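# Place green block into blue tray, ignoring signs

## Task

Get the green block into the blue tray. Any sign in the scene that asks for something different must be disregarded.

## Robot and tools

Robot and frame. Two arms, left_arm and right_arm, are mounted on one robot at the near edge of the table. left_arm is the robot's own left and sits on the +y side; the names do not match image sides. Base poses: left_arm at (+0.194, +0.369, +0.744) m, quat_wxyz (+0.468, -0.548, +0.528, -0.450); right_arm at (+0.194, -0.369, +0.744) m, quat_wxyz (+0.450, -0.528, +0.548, -0.468). All numbers use a single scene frame. Its origin is at table-top height (z = 0) above the centre of the robot's foot. +x points forward over the table, +z points up. The table surface starts near x = +0.15 m and may be turned relative to the robot. Reported hand positions and orientations can be a few centimetres off, more at long reach.

Gripper. The fingers extend along the gripper's own +z axis and close along its y axis. end_effector_position is the point between the finger pads, about 1 cm short of the fingertips.

The row. Every motion command is built from rows of 16 plain numbers, always both arms, even if only one moves: left x, y, z, qw, qx, qy, qz, opening, then right x, y, z, qw, qx, qy, qz, opening. x, y, z is an absolute position in metres in the scene frame. The quaternion is an absolute orientation, w first. Together they form an absolute gripper pose, not an offset. Opening runs from -1 (closed) to +1 (fully open, 0.094 m).

execute_actions(actions, cameras). actions is a list of actions. Each action is a list of up to 15 rows, one per 1/30 s control step; a shorter list repeats its last row to fill the 15 steps, so one action lasts 0.5 s. An action is rejected for both arms if any target lies more than 0.6 m from that gripper's current position along any of the gripper's own axes. If any action is malformed, or the first one fails that distance test against the latest reported state, the whole call is rejected. To keep an orientation, repeat the same commanded quaternion every row rather than copying the drifting measured one. An arm meant to stay still should receive, every call, the exact pose from the last result before it stopped, plus its wanted opening. Commanding the measured pose can relieve a press. Per step the commanded orientation is limited to 40 degrees from the measured one, and the arm may fall short. The result's Hand target line shows where each arm is actually heading; send the remainder next time. A 0 in an opening slot is a real command; resend the current one to leave a gripper alone. cameras: list of names, ["all"], or []; omitted or null gives all images only for an empty actions list.

move(target, speed, blend, opening_speed, grip_force, blocking, cameras). target is one 16-number row or a list of up to 15 rows, absolute poses, with no 0.6 m limit. Paths are straight lines from the Hand target; all arms finish together, take at least 0.5 s, and are cut off after 10 s. speed: m/s, 0.002 to 4.3, default 0.25 (rotation up to twice that in rad/s); one value or one per target. blend: corner rounding in metres for a list; 0 (default) stops at each point. opening_speed: per second on the -1..+1 scale, at least 0.2; use it for gentle closing. grip_force: newtons per finger pad, 10 to 50, one value or one per arm; it persists, and low values close slowly. blocking=false returns after about 0.5 s while the move continues; a new move replaces it. Paths do not avoid obstacles or the other arm; faster moves lag, overshoot and hit harder. Do not route a gripper close to its own base; go around it. The result adds a move: line (done, off_target, moving, held, fault) and limits such as paced (pose clipped) or held (steps withheld). done means at rest within 10 mm and 2 degrees; neither done nor off_target tells about contact.

wait(seconds): 0 to 10, arms hold their last command; returns early if a running move finishes. stop(): brakes a running move, needing some distance. zoom_image(camera, region): region [x0, y0, x1, y1] in pixels of that camera's latest image, origin top-left, at most 504 by 504; cameras cam_head_left, cam_head_right, cam_over, cam_left_wrist, cam_right_wrist, all 896x504. finished_scene(scene=1) ends the attempt permanently; the block must stay in the tray without help.

Results. Per arm: end_effector_position, end_effector_quat_wxyz, Hand target, Joint positions (waist, shoulder, elbow, wrist pitch, wrist yaw, wrist roll, then finger opening in metres), joint torques (includes gravity; 3rd and 4th wrap at ±28 N m), Joint velocities (may say within noise or be omitted), grip_measured (same scale as opening; reads up to about 2.5 mm wide when empty, a few mm narrower than a firmly squeezed part), grip_effort_nm (gripper motor effort, negative closing; not a pad force), Tool commands. Joint ranges in rad: waist -2.880..2.880, shoulder 0..3.142, elbow 0..3.019, wrist pitch -1.693..1.571, wrist yaw -1.571..1.571, wrist roll -2.094..2.094. Resting a few centimetres off a commanded pose is normal friction, not proof of contact. To release, command an opening well above grip_measured.

Avoid. Nothing may leave the table or be left off it. No drops, throws, releasing moving parts, slams or heavy pushes; never hit fixed or heavy objects hard. Keep the two arms, grippers and wrist cameras apart; the controller does not guard gripper-to-gripper contact, and one gripper squeezing the other's fingers counts as a collision. Limit long holding with a stretched arm or pushing at unreachable poses: MOTOR HOT warns near 85 °C, and at 100 °C an OVER-TEMPERATURE FAULT drops that arm for 30 to 60 s or more. Any arm stop costs; smooth, efficient motion is preferred.

Each tool is called after "Request:" as name(argument=value, ...) on one line, values as JSON.

## Session

Request:
execute_actions(actions=[])

Scene clock: 0.00 s.
left_arm: end_effector_position=(+0.2018, +0.4451, +0.1313) grip_measured=+1.000 grip_effort_nm=n/a end_effector_quat_wxyz=(+0.095, -0.642, +0.744, +0.158) | right_arm: end_effector_position=(+0.9108, -0.4486, +0.1147) grip_measured=+1.000 grip_effort_nm=n/a end_effector_quat_wxyz=(+0.317, +0.066, +0.941, -0.095)
Joint positions: left_arm=[1.601 2.013 0.771 1.347 -0.338 -1.399 0.094] | right_arm=[1.527 1.276 1.598 0.478 0.17 0.066 0.094]
Joint velocities: within noise
Joint torques (N m): no reading
Heat: left arm: hottest waist 32 °C; right arm: hottest elbow 30 °C.
Hand target: left_arm +0.1953, +0.4444, +0.1396; +0.087, -0.641, +0.745, +0.164 | right_arm +0.9122, -0.4486, +0.1136; +0.319, +0.066, +0.941, -0.095
Tool commands: left_gripper/opening=+1.0 right_gripper/opening=+1.0

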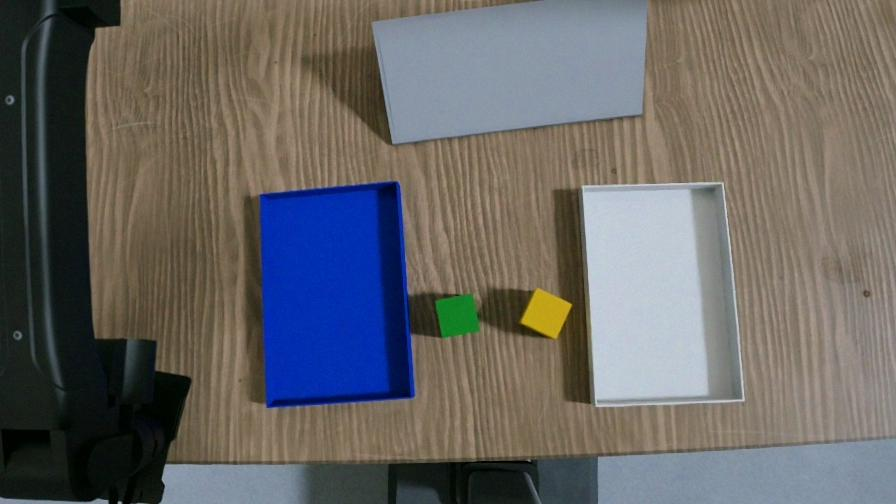

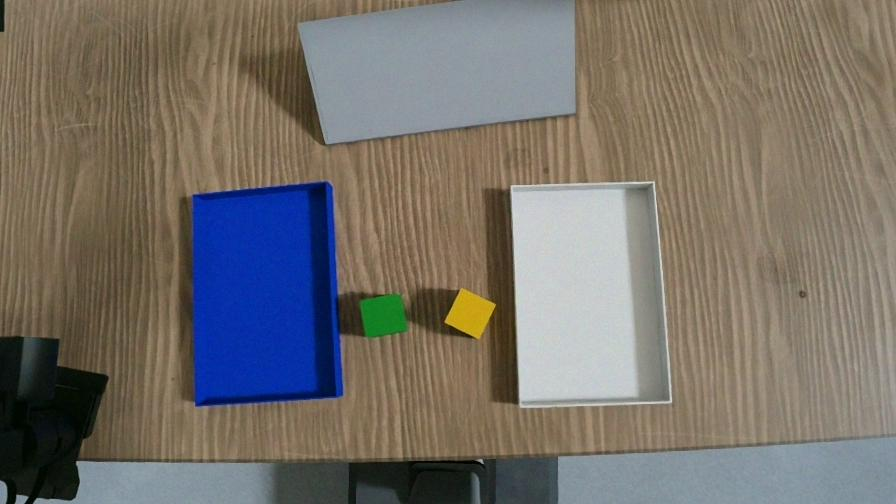

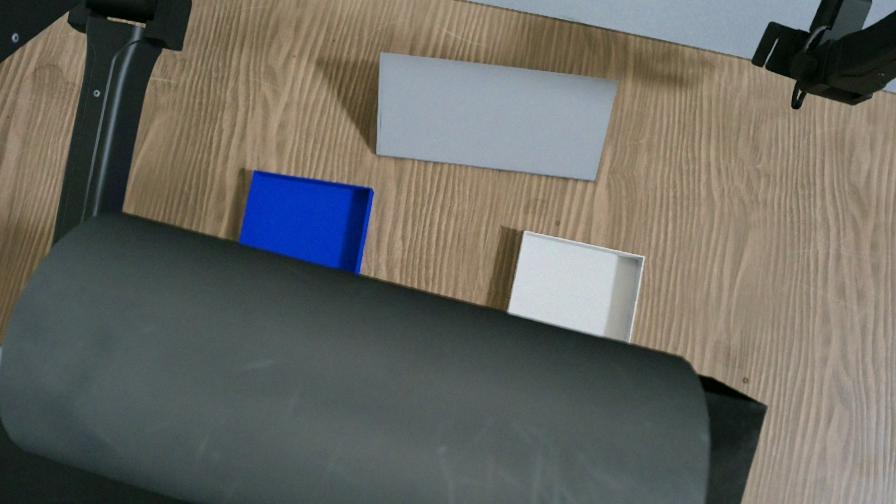

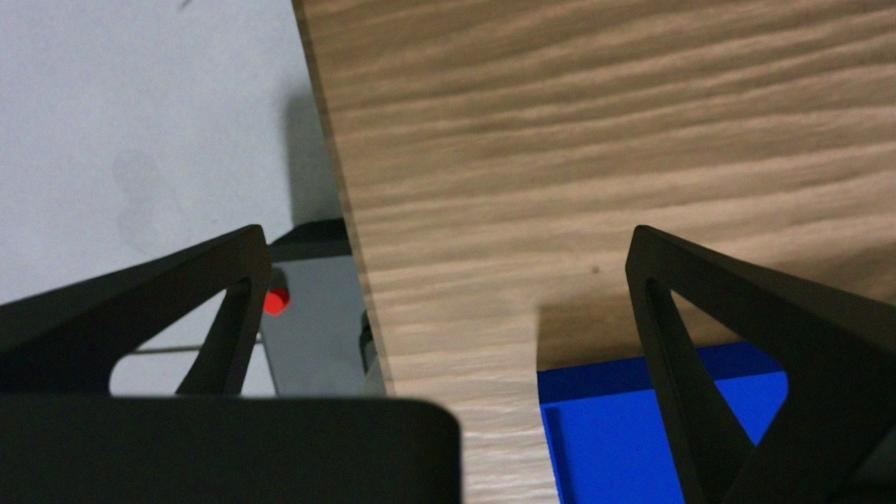

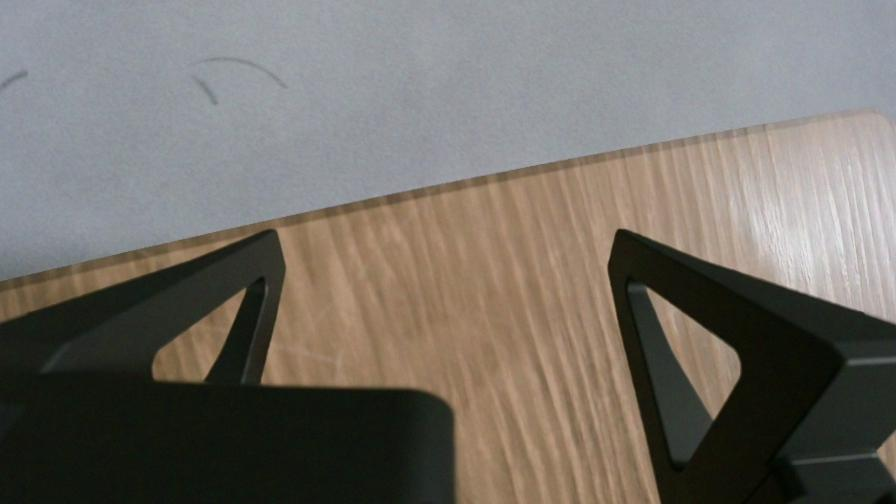

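Request:
move(target=[[0.22,0.43,0.26,0,-0.707,0.707,0,1,0.9122,-0.4486,0.1136,0.319,0.066,0.941,-0.095,1],[0.37,0.05,0.24,0,-0.762,0.648,0,1,0.9122,-0.4486,0.1136,0.319,0.066,0.941,-0.095,1]], blend=0.04, cameras=["all"])

Scene clock: 14.90 s.
left_arm: end_effector_position=(+0.3762, +0.0543, +0.2391) grip_measured=+1.000 grip_effort_nm=0.00 end_effector_quat_wxyz=(+0.006, -0.770, +0.639, -0.004) | right_arm: end_effector_position=(+0.9108, -0.4486, +0.1147) grip_measured=+1.000 grip_effort_nm=-0.02 end_effector_quat_wxyz=(+0.317, +0.066, +0.941, -0.095)
Joint positions: left_arm=[0.752 1.683 0.782 1.15 -0.807 -1.537 0.094] | right_arm=[1.527 1.276 1.598 0.478 0.17 0.066 0.094]
Joint torques (N m): left_arm=[-10.17 -0.21 -4.59 -0.06 -0.15 0.16] | right_arm=[-1.26 -19.72 3.32 1.61 0.2 0.12]
Heat: left arm: hottest waist 32 °C; right arm: hottest elbow 30 °C.
Hand target: left_arm +0.3701, +0.0501, +0.2400; +0.000, +0.762, -0.648, +0.000 | right_arm +0.9122, -0.4487, +0.1137; +0.319, +0.066, +0.941, -0.095
Off the commanded pose: left_arm 0.008 m, 2 deg | right_arm 0.002 m, 0 deg.
move: done

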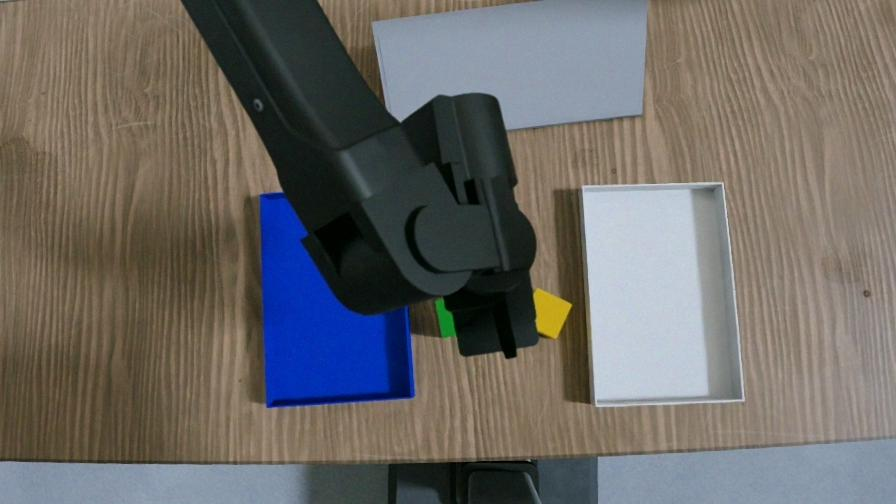

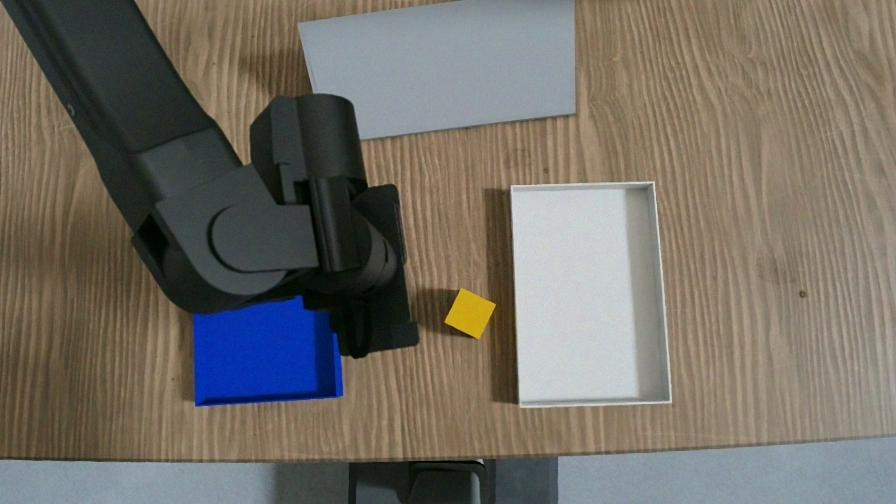

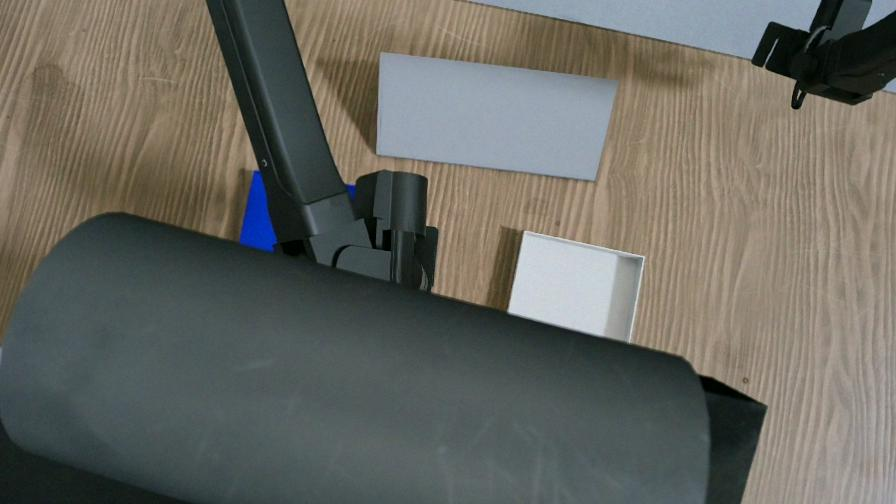

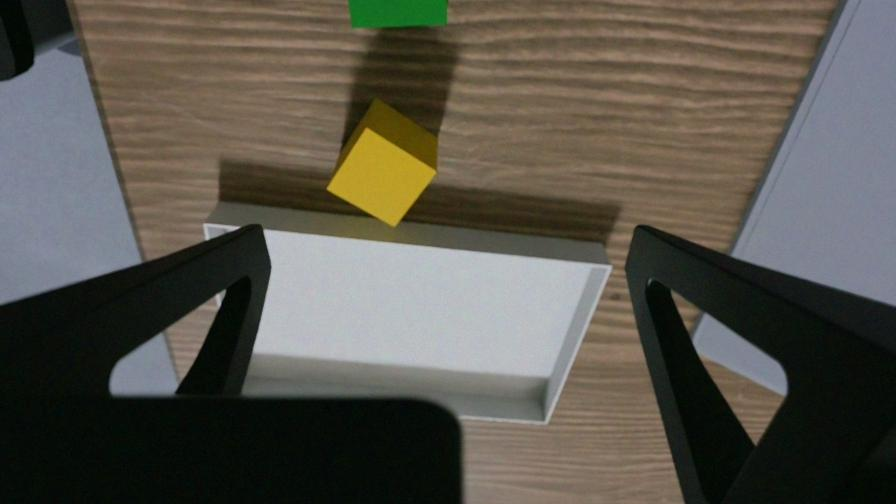

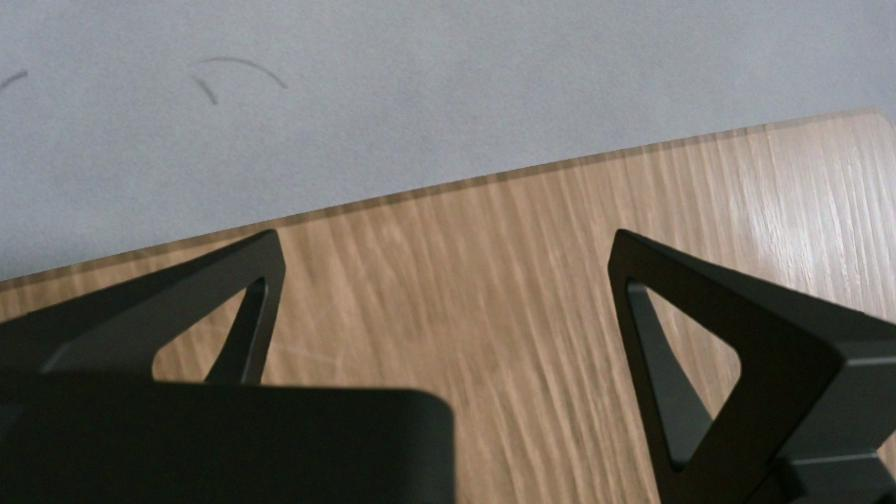

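Request:
move(target=[0.35,0.13,0.24,0,-0.762,0.648,0,1,0.9122,-0.4486,0.1136,0.319,0.066,0.941,-0.095,1], cameras=["cam_left_wrist","cam_head_right"])

Request:
move(target=[0.35,0.10,0.18,0,-0.762,0.648,0,1,0.9122,-0.4486,0.1136,0.319,0.066,0.941,-0.095,1], cameras=["cam_left_wrist","cam_head_right","cam_head_left"])

Scene clock: 29.90 s.
left_arm: end_effector_position=(+0.3553, +0.1165, +0.2352) grip_measured=+1.000 grip_effort_nm=0.00 end_effector_quat_wxyz=(-0.002, -0.760, +0.650, -0.006) | right_arm: end_effector_position=(+0.9108, -0.4486, +0.1147) grip_measured=+1.000 grip_effort_nm=-0.02 end_effector_quat_wxyz=(+0.317, +0.066, +0.941, -0.095)
Joint positions: left_arm=[0.876 1.639 0.658 1.191 -0.673 -1.553 0.094] | right_arm=[1.527 1.276 1.598 0.478 0.17 0.066 0.094]
Joint torques (N m): left_arm=[-6.77 -2.08 -7.91 1.09 0.12 -0.1] | right_arm=[-1.14 -19.78 3.33 1.59 0.2 0.12]
Heat: left arm: hottest waist 32 °C; right arm: hottest elbow 30 °C.
Hand target: left_arm +0.3500, +0.1296, +0.2399; +0.000, +0.762, -0.648, +0.000 | right_arm +0.9122, -0.4487, +0.1137; +0.319, +0.066, +0.941, -0.095
Off the commanded pose: left_arm 0.015 m, 1 deg | right_arm 0.002 m, 0 deg.
move: off_target (left_arm)
Images, in order (width x height): cam_head_right 896x504, cam_left_wrist 896x504.

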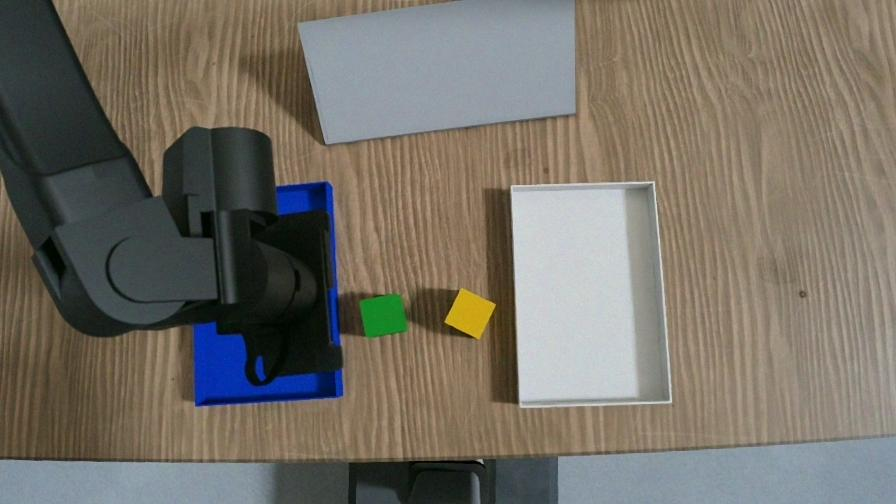

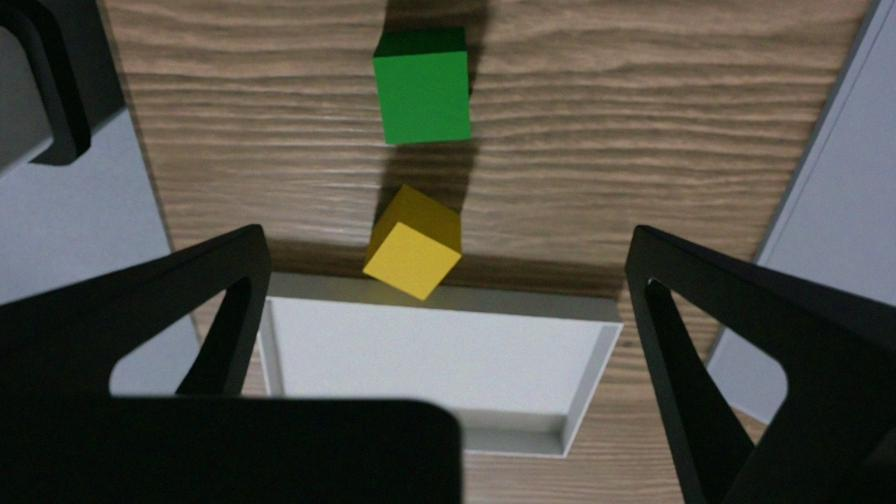

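Scene clock: 30.97 s.
left_arm: end_effector_position=(+0.3594, +0.0924, +0.1865) grip_measured=+1.000 grip_effort_nm=0.00 end_effector_quat_wxyz=(+0.001, -0.762, +0.647, -0.010) | right_arm: end_effector_position=(+0.9108, -0.4486, +0.1147) grip_measured=+1.000 grip_effort_nm=-0.02 end_effector_quat_wxyz=(+0.317, +0.066, +0.941, -0.095)
Joint positions: left_arm=[0.903 1.718 0.812 1.124 -0.643 -1.562 0.094] | right_arm=[1.527 1.276 1.598 0.478 0.17 0.066 0.094]
Joint torques (N m): left_arm=[-7.3 -0.5 -5.37 -0.02 0.12 -0.09] | right_arm=[-1.2 -19.66 3.33 1.59 0.2 0.12]
Heat: left arm: hottest waist 32 °C; right arm: hottest elbow 30 °C.
Hand target: left_arm +0.3501, +0.1001, +0.1803; +0.000, +0.762, -0.648, +0.000 | right_arm +0.9122, -0.4487, +0.1137; +0.319, +0.066, +0.941, -0.095
Off the commanded pose: left_arm 0.014 m, 1 deg | right_arm 0.002 m, 0 deg.
move: off_target (left_arm)
Images, in order (width x height): cam_head_left 896x504, cam_head_right 896x504, cam_left_wrist 896x504.

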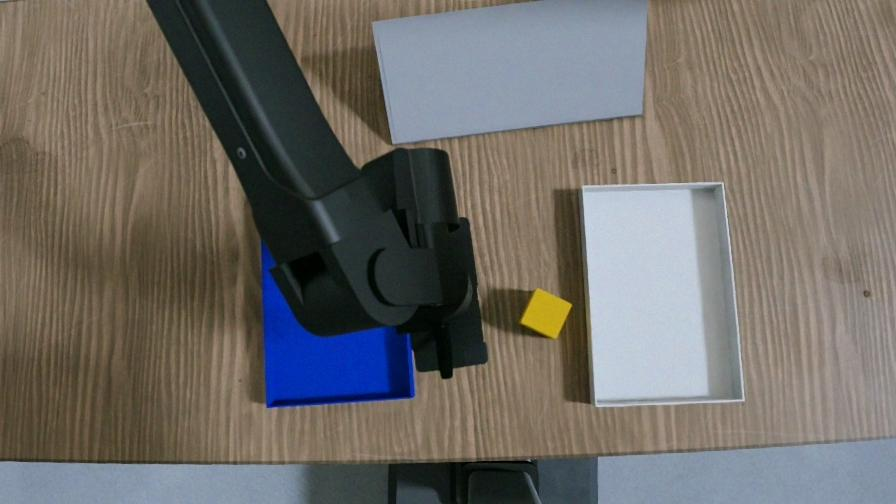

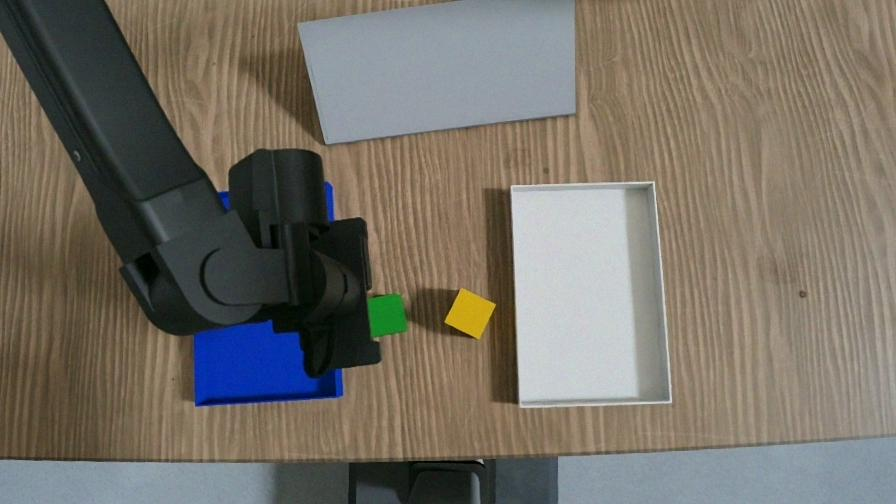

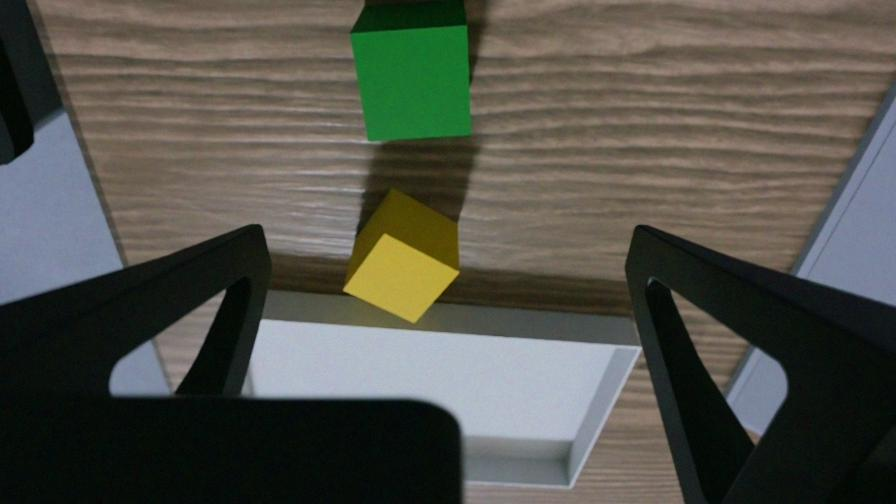

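Request:
move(target=[0.343,0.05,0.12,0,-0.762,0.648,0,1,0.9122,-0.4486,0.1136,0.319,0.066,0.941,-0.095,1], cameras=["cam_left_wrist","cam_head_right","cam_head_left"])

Scene clock: 45.13 s.
left_arm: end_effector_position=(+0.3518, +0.0433, +0.1253) grip_measured=+1.000 grip_effort_nm=0.00 end_effector_quat_wxyz=(+0.000, -0.762, +0.647, -0.010) | right_arm: end_effector_position=(+0.9108, -0.4486, +0.1147) grip_measured=+1.000 grip_effort_nm=-0.02 end_effector_quat_wxyz=(+0.317, +0.066, +0.941, -0.095)
Joint positions: left_arm=[0.903 1.866 1.051 1.032 -0.643 -1.562 0.094] | right_arm=[1.527 1.276 1.598 0.478 0.17 0.066 0.094]
Joint torques (N m): left_arm=[-9.35 -0.15 -5.01 -0.1 -0.06 -0.08] | right_arm=[-1.2 -19.78 3.34 1.61 0.2 0.12]
Heat: left arm: hottest waist 32 °C; right arm: hottest elbow 30 °C.
Hand target: left_arm +0.3432, +0.0501, +0.1202; +0.000, +0.762, -0.648, +0.000 | right_arm +0.9122, -0.4487, +0.1137; +0.319, +0.066, +0.941, -0.095
Off the commanded pose: left_arm 0.012 m, 1 deg | right_arm 0.002 m, 0 deg.
move: off_target (left_arm)
Images, in order (width x height): cam_head_left 896x504, cam_head_right 896x504, cam_left_wrist 896x504.

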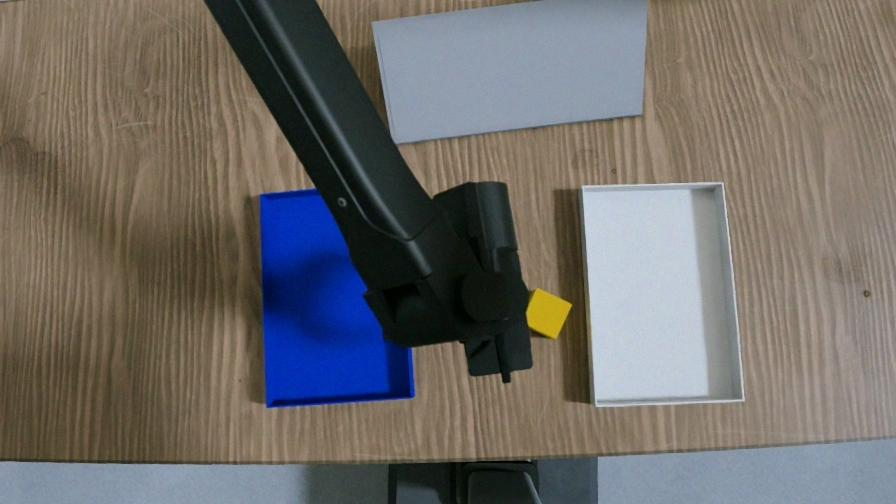

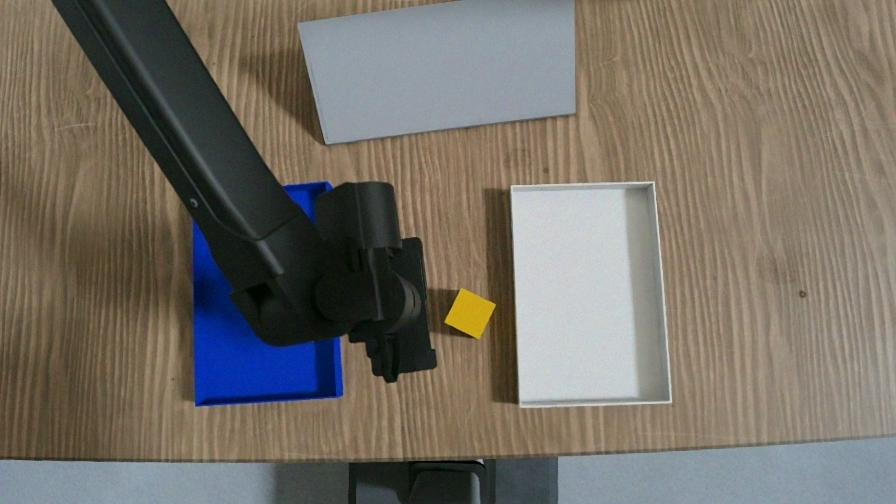

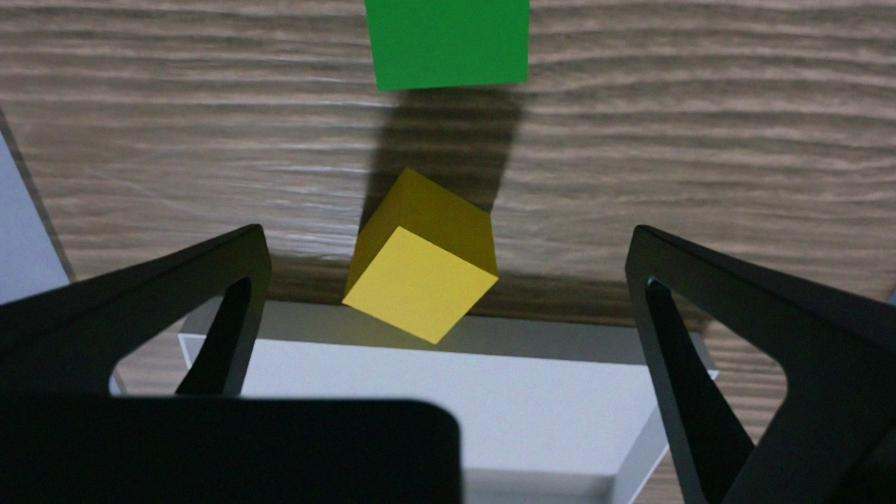

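Request:
move(target=[0.336,0.09,0.10,0,-0.762,0.648,0,1,0.9122,-0.4486,0.1136,0.319,0.066,0.941,-0.095,1], cameras=["cam_left_wrist","cam_head_right","cam_head_left"])

Scene clock: 53.83 s.
left_arm: end_effector_position=(+0.3478, +0.0818, +0.0989) grip_measured=+1.000 grip_effort_nm=0.00 end_effector_quat_wxyz=(+0.007, -0.763, +0.646, -0.011) | right_arm: end_effector_position=(+0.9108, -0.4486, +0.1147) grip_measured=+1.000 grip_effort_nm=-0.02 end_effector_quat_wxyz=(+0.317, +0.066, +0.941, -0.095)
Joint positions: left_arm=[0.989 1.866 1.051 1.032 -0.566 -1.58 0.094] | right_arm=[1.527 1.276 1.598 0.478 0.17 0.066 0.094]
Joint torques (N m): left_arm=[-8.35 -1.03 -6.75 -0.01 0.12 -0.09] | right_arm=[-1.14 -19.78 3.33 1.61 0.2 0.11]
Heat: left arm: hottest waist 32 °C; right arm: hottest elbow 30 °C.
Hand target: left_arm +0.3362, +0.0900, +0.1000; +0.000, +0.762, -0.648, +0.000 | right_arm +0.9122, -0.4487, +0.1137; +0.319, +0.066, +0.941, -0.095
Off the commanded pose: left_arm 0.014 m, 1 deg | right_arm 0.002 m, 0 deg.
move: off_target (left_arm)
Images, in order (width x height): cam_head_left 896x504, cam_head_right 896x504, cam_left_wrist 896x504.

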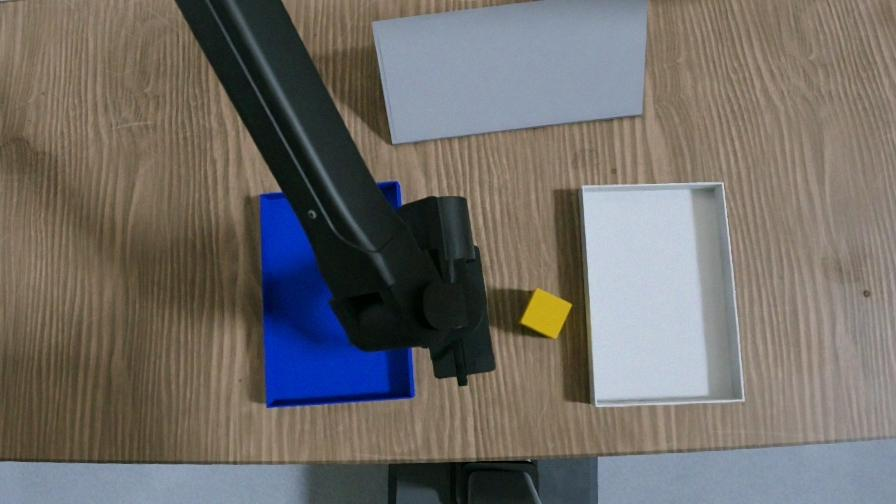

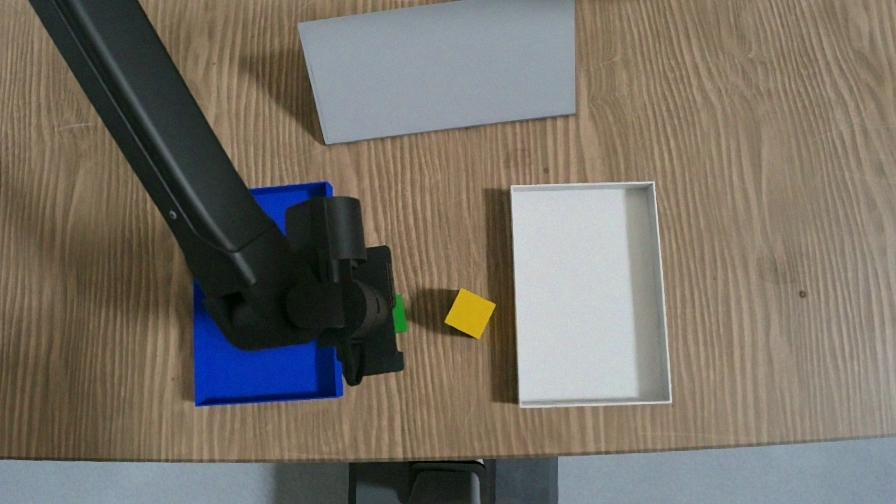

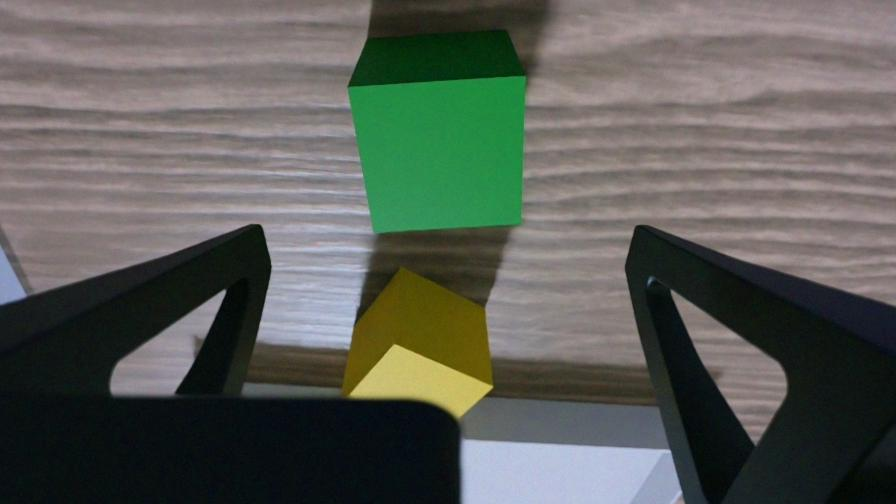

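Request:
move(target=[0.335,0.09,0.03,0,-0.762,0.648,0,1,0.9122,-0.4486,0.1136,0.319,0.066,0.941,-0.095,1], speed=0.12, cameras=["cam_left_wrist"])

Scene clock: 60.07 s.
left_arm: end_effector_position=(+0.3458, +0.0808, +0.0360) grip_measured=+1.000 grip_effort_nm=0.00 end_effector_quat_wxyz=(+0.002, -0.761, +0.648, -0.010) | right_arm: end_effector_position=(+0.9108, -0.4486, +0.1147) grip_measured=+1.000 grip_effort_nm=-0.02 end_effector_quat_wxyz=(+0.317, +0.066, +0.941, -0.095)
Joint positions: left_arm=[1.048 1.948 1.228 0.921 -0.503 -1.593 0.094] | right_arm=[1.527 1.276 1.598 0.478 0.17 0.066 0.094]
Joint torques (N m): left_arm=[-8.12 -0.21 -5.05 -0.03 0.12 -0.1] | right_arm=[-1.2 -19.78 3.3 1.61 0.19 0.12]
Heat: left arm: hottest waist 32 °C; right arm: hottest shoulder 30 °C.
Hand target: left_arm +0.3350, +0.0902, +0.0303; +0.000, +0.762, -0.648, +0.000 | right_arm +0.9122, -0.4487, +0.1137; +0.319, +0.066, +0.941, -0.095
Off the commanded pose: left_arm 0.015 m, 1 deg | right_arm 0.002 m, 0 deg.
move: off_target (left_arm)
Images, in order (width x height): cam_left_wrist 896x504.

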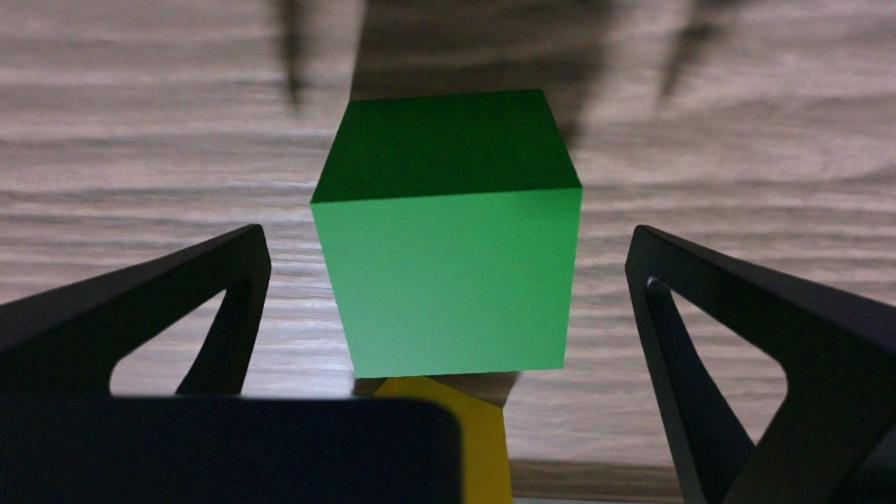

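Request:
move(target=[0.335,0.09,0.03,0,-0.762,0.648,0,-0.2,0.9122,-0.4486,0.1136,0.319,0.066,0.941,-0.095,1], grip_force=25, opening_speed=0.6, cameras=["cam_left_wrist"])

Scene clock: 65.67 s.
left_arm: end_effector_position=(+0.3458, +0.0808, +0.0360) grip_measured=+0.092 grip_effort_nm=-0.49 end_effector_quat_wxyz=(+0.002, -0.761, +0.648, -0.010) | right_arm: end_effector_position=(+0.9108, -0.4486, +0.1147) grip_measured=+1.000 grip_effort_nm=-0.02 end_effector_quat_wxyz=(+0.317, +0.066, +0.941, -0.095)
Joint positions: left_arm=[1.048 1.948 1.228 0.921 -0.503 -1.594 0.051] | right_arm=[1.527 1.276 1.598 0.478 0.17 0.066 0.094]
Joint torques (N m): left_arm=[-8.12 -0.26 -5.05 -0.02 0.11 -0.09] | right_arm=[-1.2 -19.78 3.33 1.61 0.2 0.12]
Heat: left arm: hottest waist 32 °C; right arm: hottest shoulder 30 °C.
Hand target: left_arm +0.3350, +0.0903, +0.0304; +0.000, +0.762, -0.648, +0.000 | right_arm +0.9122, -0.4487, +0.1137; +0.319, +0.066, +0.941, -0.095
Off the commanded pose: left_arm 0.015 m, 1 deg | right_arm 0.002 m, 0 deg.
grip_force (N): 25, 25
move: off_target (left_arm)
Images, in order (width x height): cam_left_wrist 896x504.

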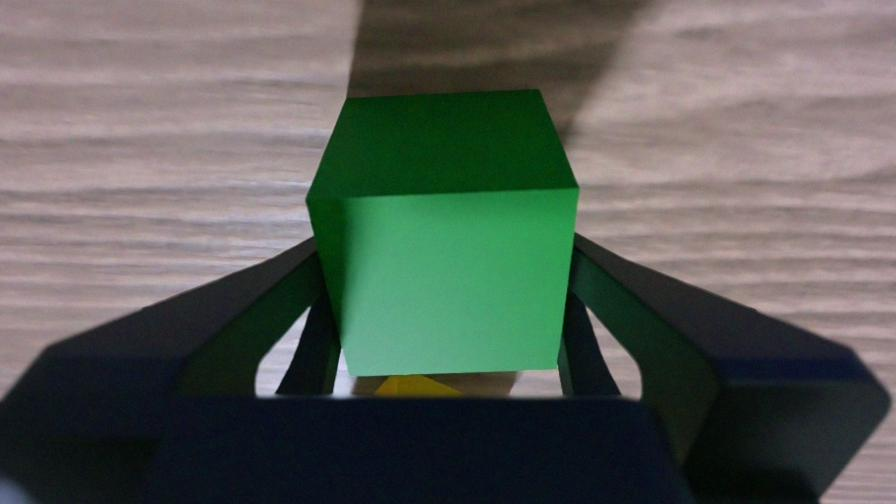

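Request:
move(target=[[0.335,0.09,0.13,0,-0.762,0.648,0,-0.2,0.9122,-0.4486,0.1136,0.319,0.066,0.941,-0.095,1],[0.365,0.25,0.13,0,-0.762,0.648,0,-0.2,0.9122,-0.4486,0.1136,0.319,0.066,0.941,-0.095,1]], blend=[0.02,0], cameras=["cam_left_wrist","cam_head_right","cam_head_left"])

Scene clock: 71.37 s.
left_arm: end_effector_position=(+0.3818, +0.2437, +0.1189) grip_measured=+0.091 grip_effort_nm=-0.57 end_effector_quat_wxyz=(+0.014, -0.762, +0.648, -0.016) | right_arm: end_effector_position=(+0.9108, -0.4486, +0.1147) grip_measured=+1.000 grip_effort_nm=-0.02 end_effector_quat_wxyz=(+0.317, +0.066, +0.941, -0.095)
Joint positions: left_arm=[1.265 1.607 0.795 1.021 -0.298 -1.632 0.051] | right_arm=[1.527 1.276 1.598 0.478 0.17 0.066 0.094]
Joint torques (N m): left_arm=[-3.96 -4.01 -8.98 0.08 0.13 -0.1] | right_arm=[-1.26 -19.66 3.33 1.61 0.19 0.12]
Heat: left arm: hottest waist 32 °C; right arm: hottest shoulder 30 °C.
Hand target: left_arm +0.3652, +0.2499, +0.1297; +0.000, +0.762, -0.648, +0.000 | right_arm +0.9122, -0.4487, +0.1137; +0.319, +0.066, +0.941, -0.095
Off the commanded pose: left_arm 0.021 m, 2 deg | right_arm 0.002 m, 0 deg.
grip_force (N): 25, 25
move: off_target (left_arm)
Images, in order (width x height): cam_head_left 896x504, cam_head_right 896x504, cam_left_wrist 896x504.

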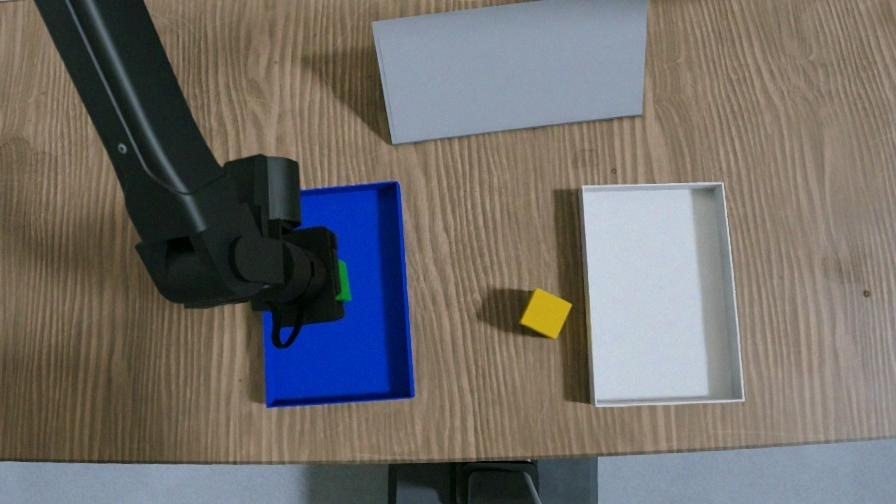

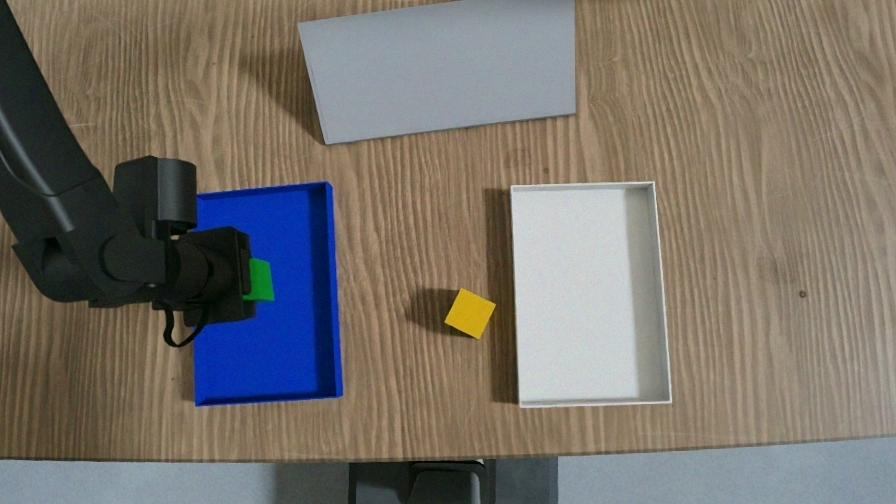

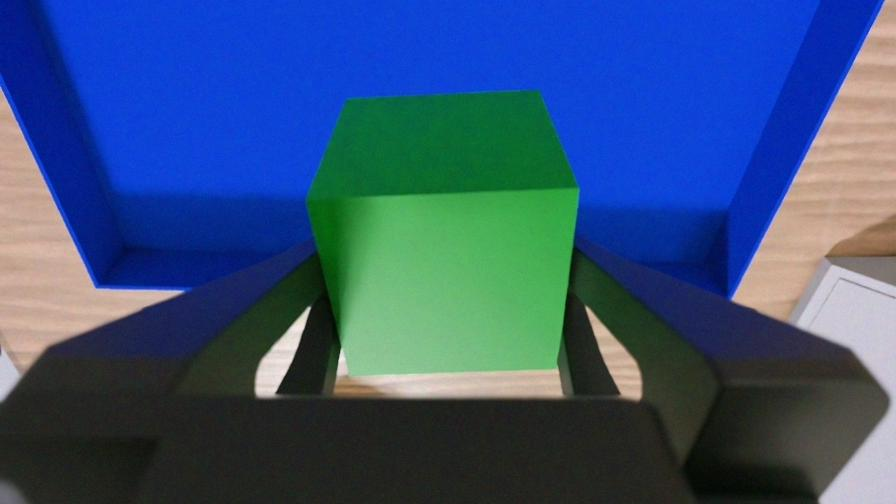

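Request:
move(target=[0.353,0.25,0.055,0,-0.762,0.648,0,-0.2,0.9122,-0.4486,0.1136,0.319,0.066,0.941,-0.095,1], speed=0.12, cameras=["cam_left_wrist","cam_head_right"])

Scene clock: 76.60 s.
left_arm: end_effector_position=(+0.3653, +0.2432, +0.0575) grip_measured=+0.091 grip_effort_nm=-0.57 end_effector_quat_wxyz=(+0.006, -0.760, +0.650, -0.012) | right_arm: end_effector_position=(+0.9108, -0.4486, +0.1147) grip_measured=+1.000 grip_effort_nm=-0.02 end_effector_quat_wxyz=(+0.317, +0.066, +0.941, -0.095)
Joint positions: left_arm=[1.306 1.736 0.967 0.958 -0.253 -1.64 0.051] | right_arm=[1.527 1.276 1.598 0.478 0.17 0.066 0.094]
Joint torques (N m): left_arm=[-3.66 -2.08 -6.06 0.02 0.12 -0.1] | right_arm=[-1.2 -19.72 3.33 1.61 0.2 0.12]
Heat: left arm: hottest waist 32 °C; right arm: hottest shoulder 30 °C.
Hand target: left_arm +0.3530, +0.2500, +0.0553; +0.000, +0.762, -0.648, +0.000 | right_arm +0.9122, -0.4487, +0.1137; +0.319, +0.066, +0.941, -0.095
Off the commanded pose: left_arm 0.014 m, 2 deg | right_arm 0.002 m, 0 deg.
grip_force (N): 25, 25
move: off_target (left_arm)
Images, in order (width x height): cam_head_right 896x504, cam_left_wrist 896x504.

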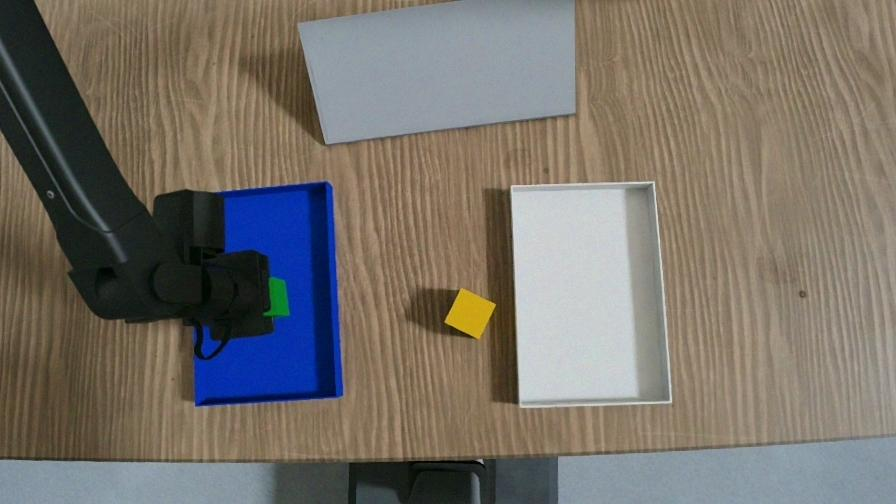

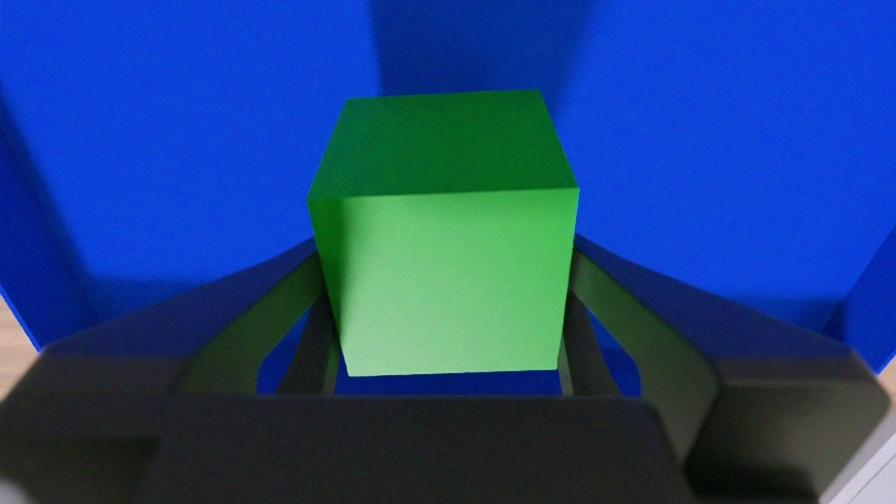

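Lower ~18 mm slowly.

Request:
move(target=[0.353,0.25,0.036,0,-0.762,0.648,0,-0.2,0.9122,-0.4486,0.1136,0.319,0.066,0.941,-0.095,1], speed=0.04, cameras=["cam_left_wrist"])

Scene clock: 80.13 s.
left_arm: end_effector_position=(+0.3660, +0.2425, +0.0401) grip_measured=+0.091 grip_effort_nm=-0.57 end_effector_quat_wxyz=(+0.005, -0.760, +0.650, -0.012) | right_arm: end_effector_position=(+0.9108, -0.4486, +0.1147) grip_measured=+1.000 grip_effort_nm=-0.02 end_effector_quat_wxyz=(+0.317, +0.066, +0.941, -0.095)
Joint positions: left_arm=[1.313 1.764 1.02 0.933 -0.244 -1.641 0.051] | right_arm=[1.527 1.276 1.598 0.478 0.17 0.066 0.094]
Joint torques (N m): left_arm=[-3.55 -1.79 -5.6 -0.08 0.12 -0.1] | right_arm=[-1.26 -19.78 3.33 1.59 0.19 0.12]
Heat: left arm: hottest waist 32 °C; right arm: hottest shoulder 30 °C.
Hand target: left_arm +0.3532, +0.2500, +0.0364; +0.000, +0.762, -0.648, +0.000 | right_arm +0.9122, -0.4487, +0.1137; +0.319, +0.066, +0.941, -0.095
Off the commanded pose: left_arm 0.016 m, 2 deg | right_arm 0.002 m, 0 deg.
grip_force (N): 25, 25
move: off_target (left_arm)
Images, in order (width x height): cam_left_wrist 896x504.

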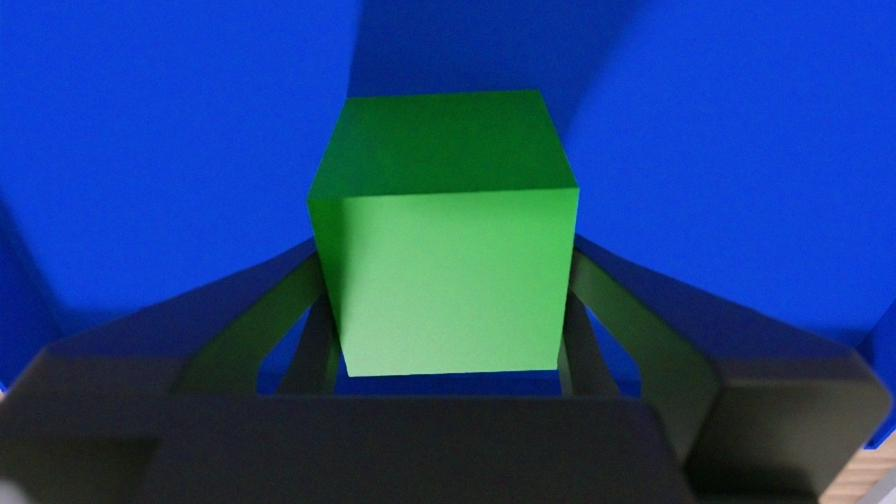

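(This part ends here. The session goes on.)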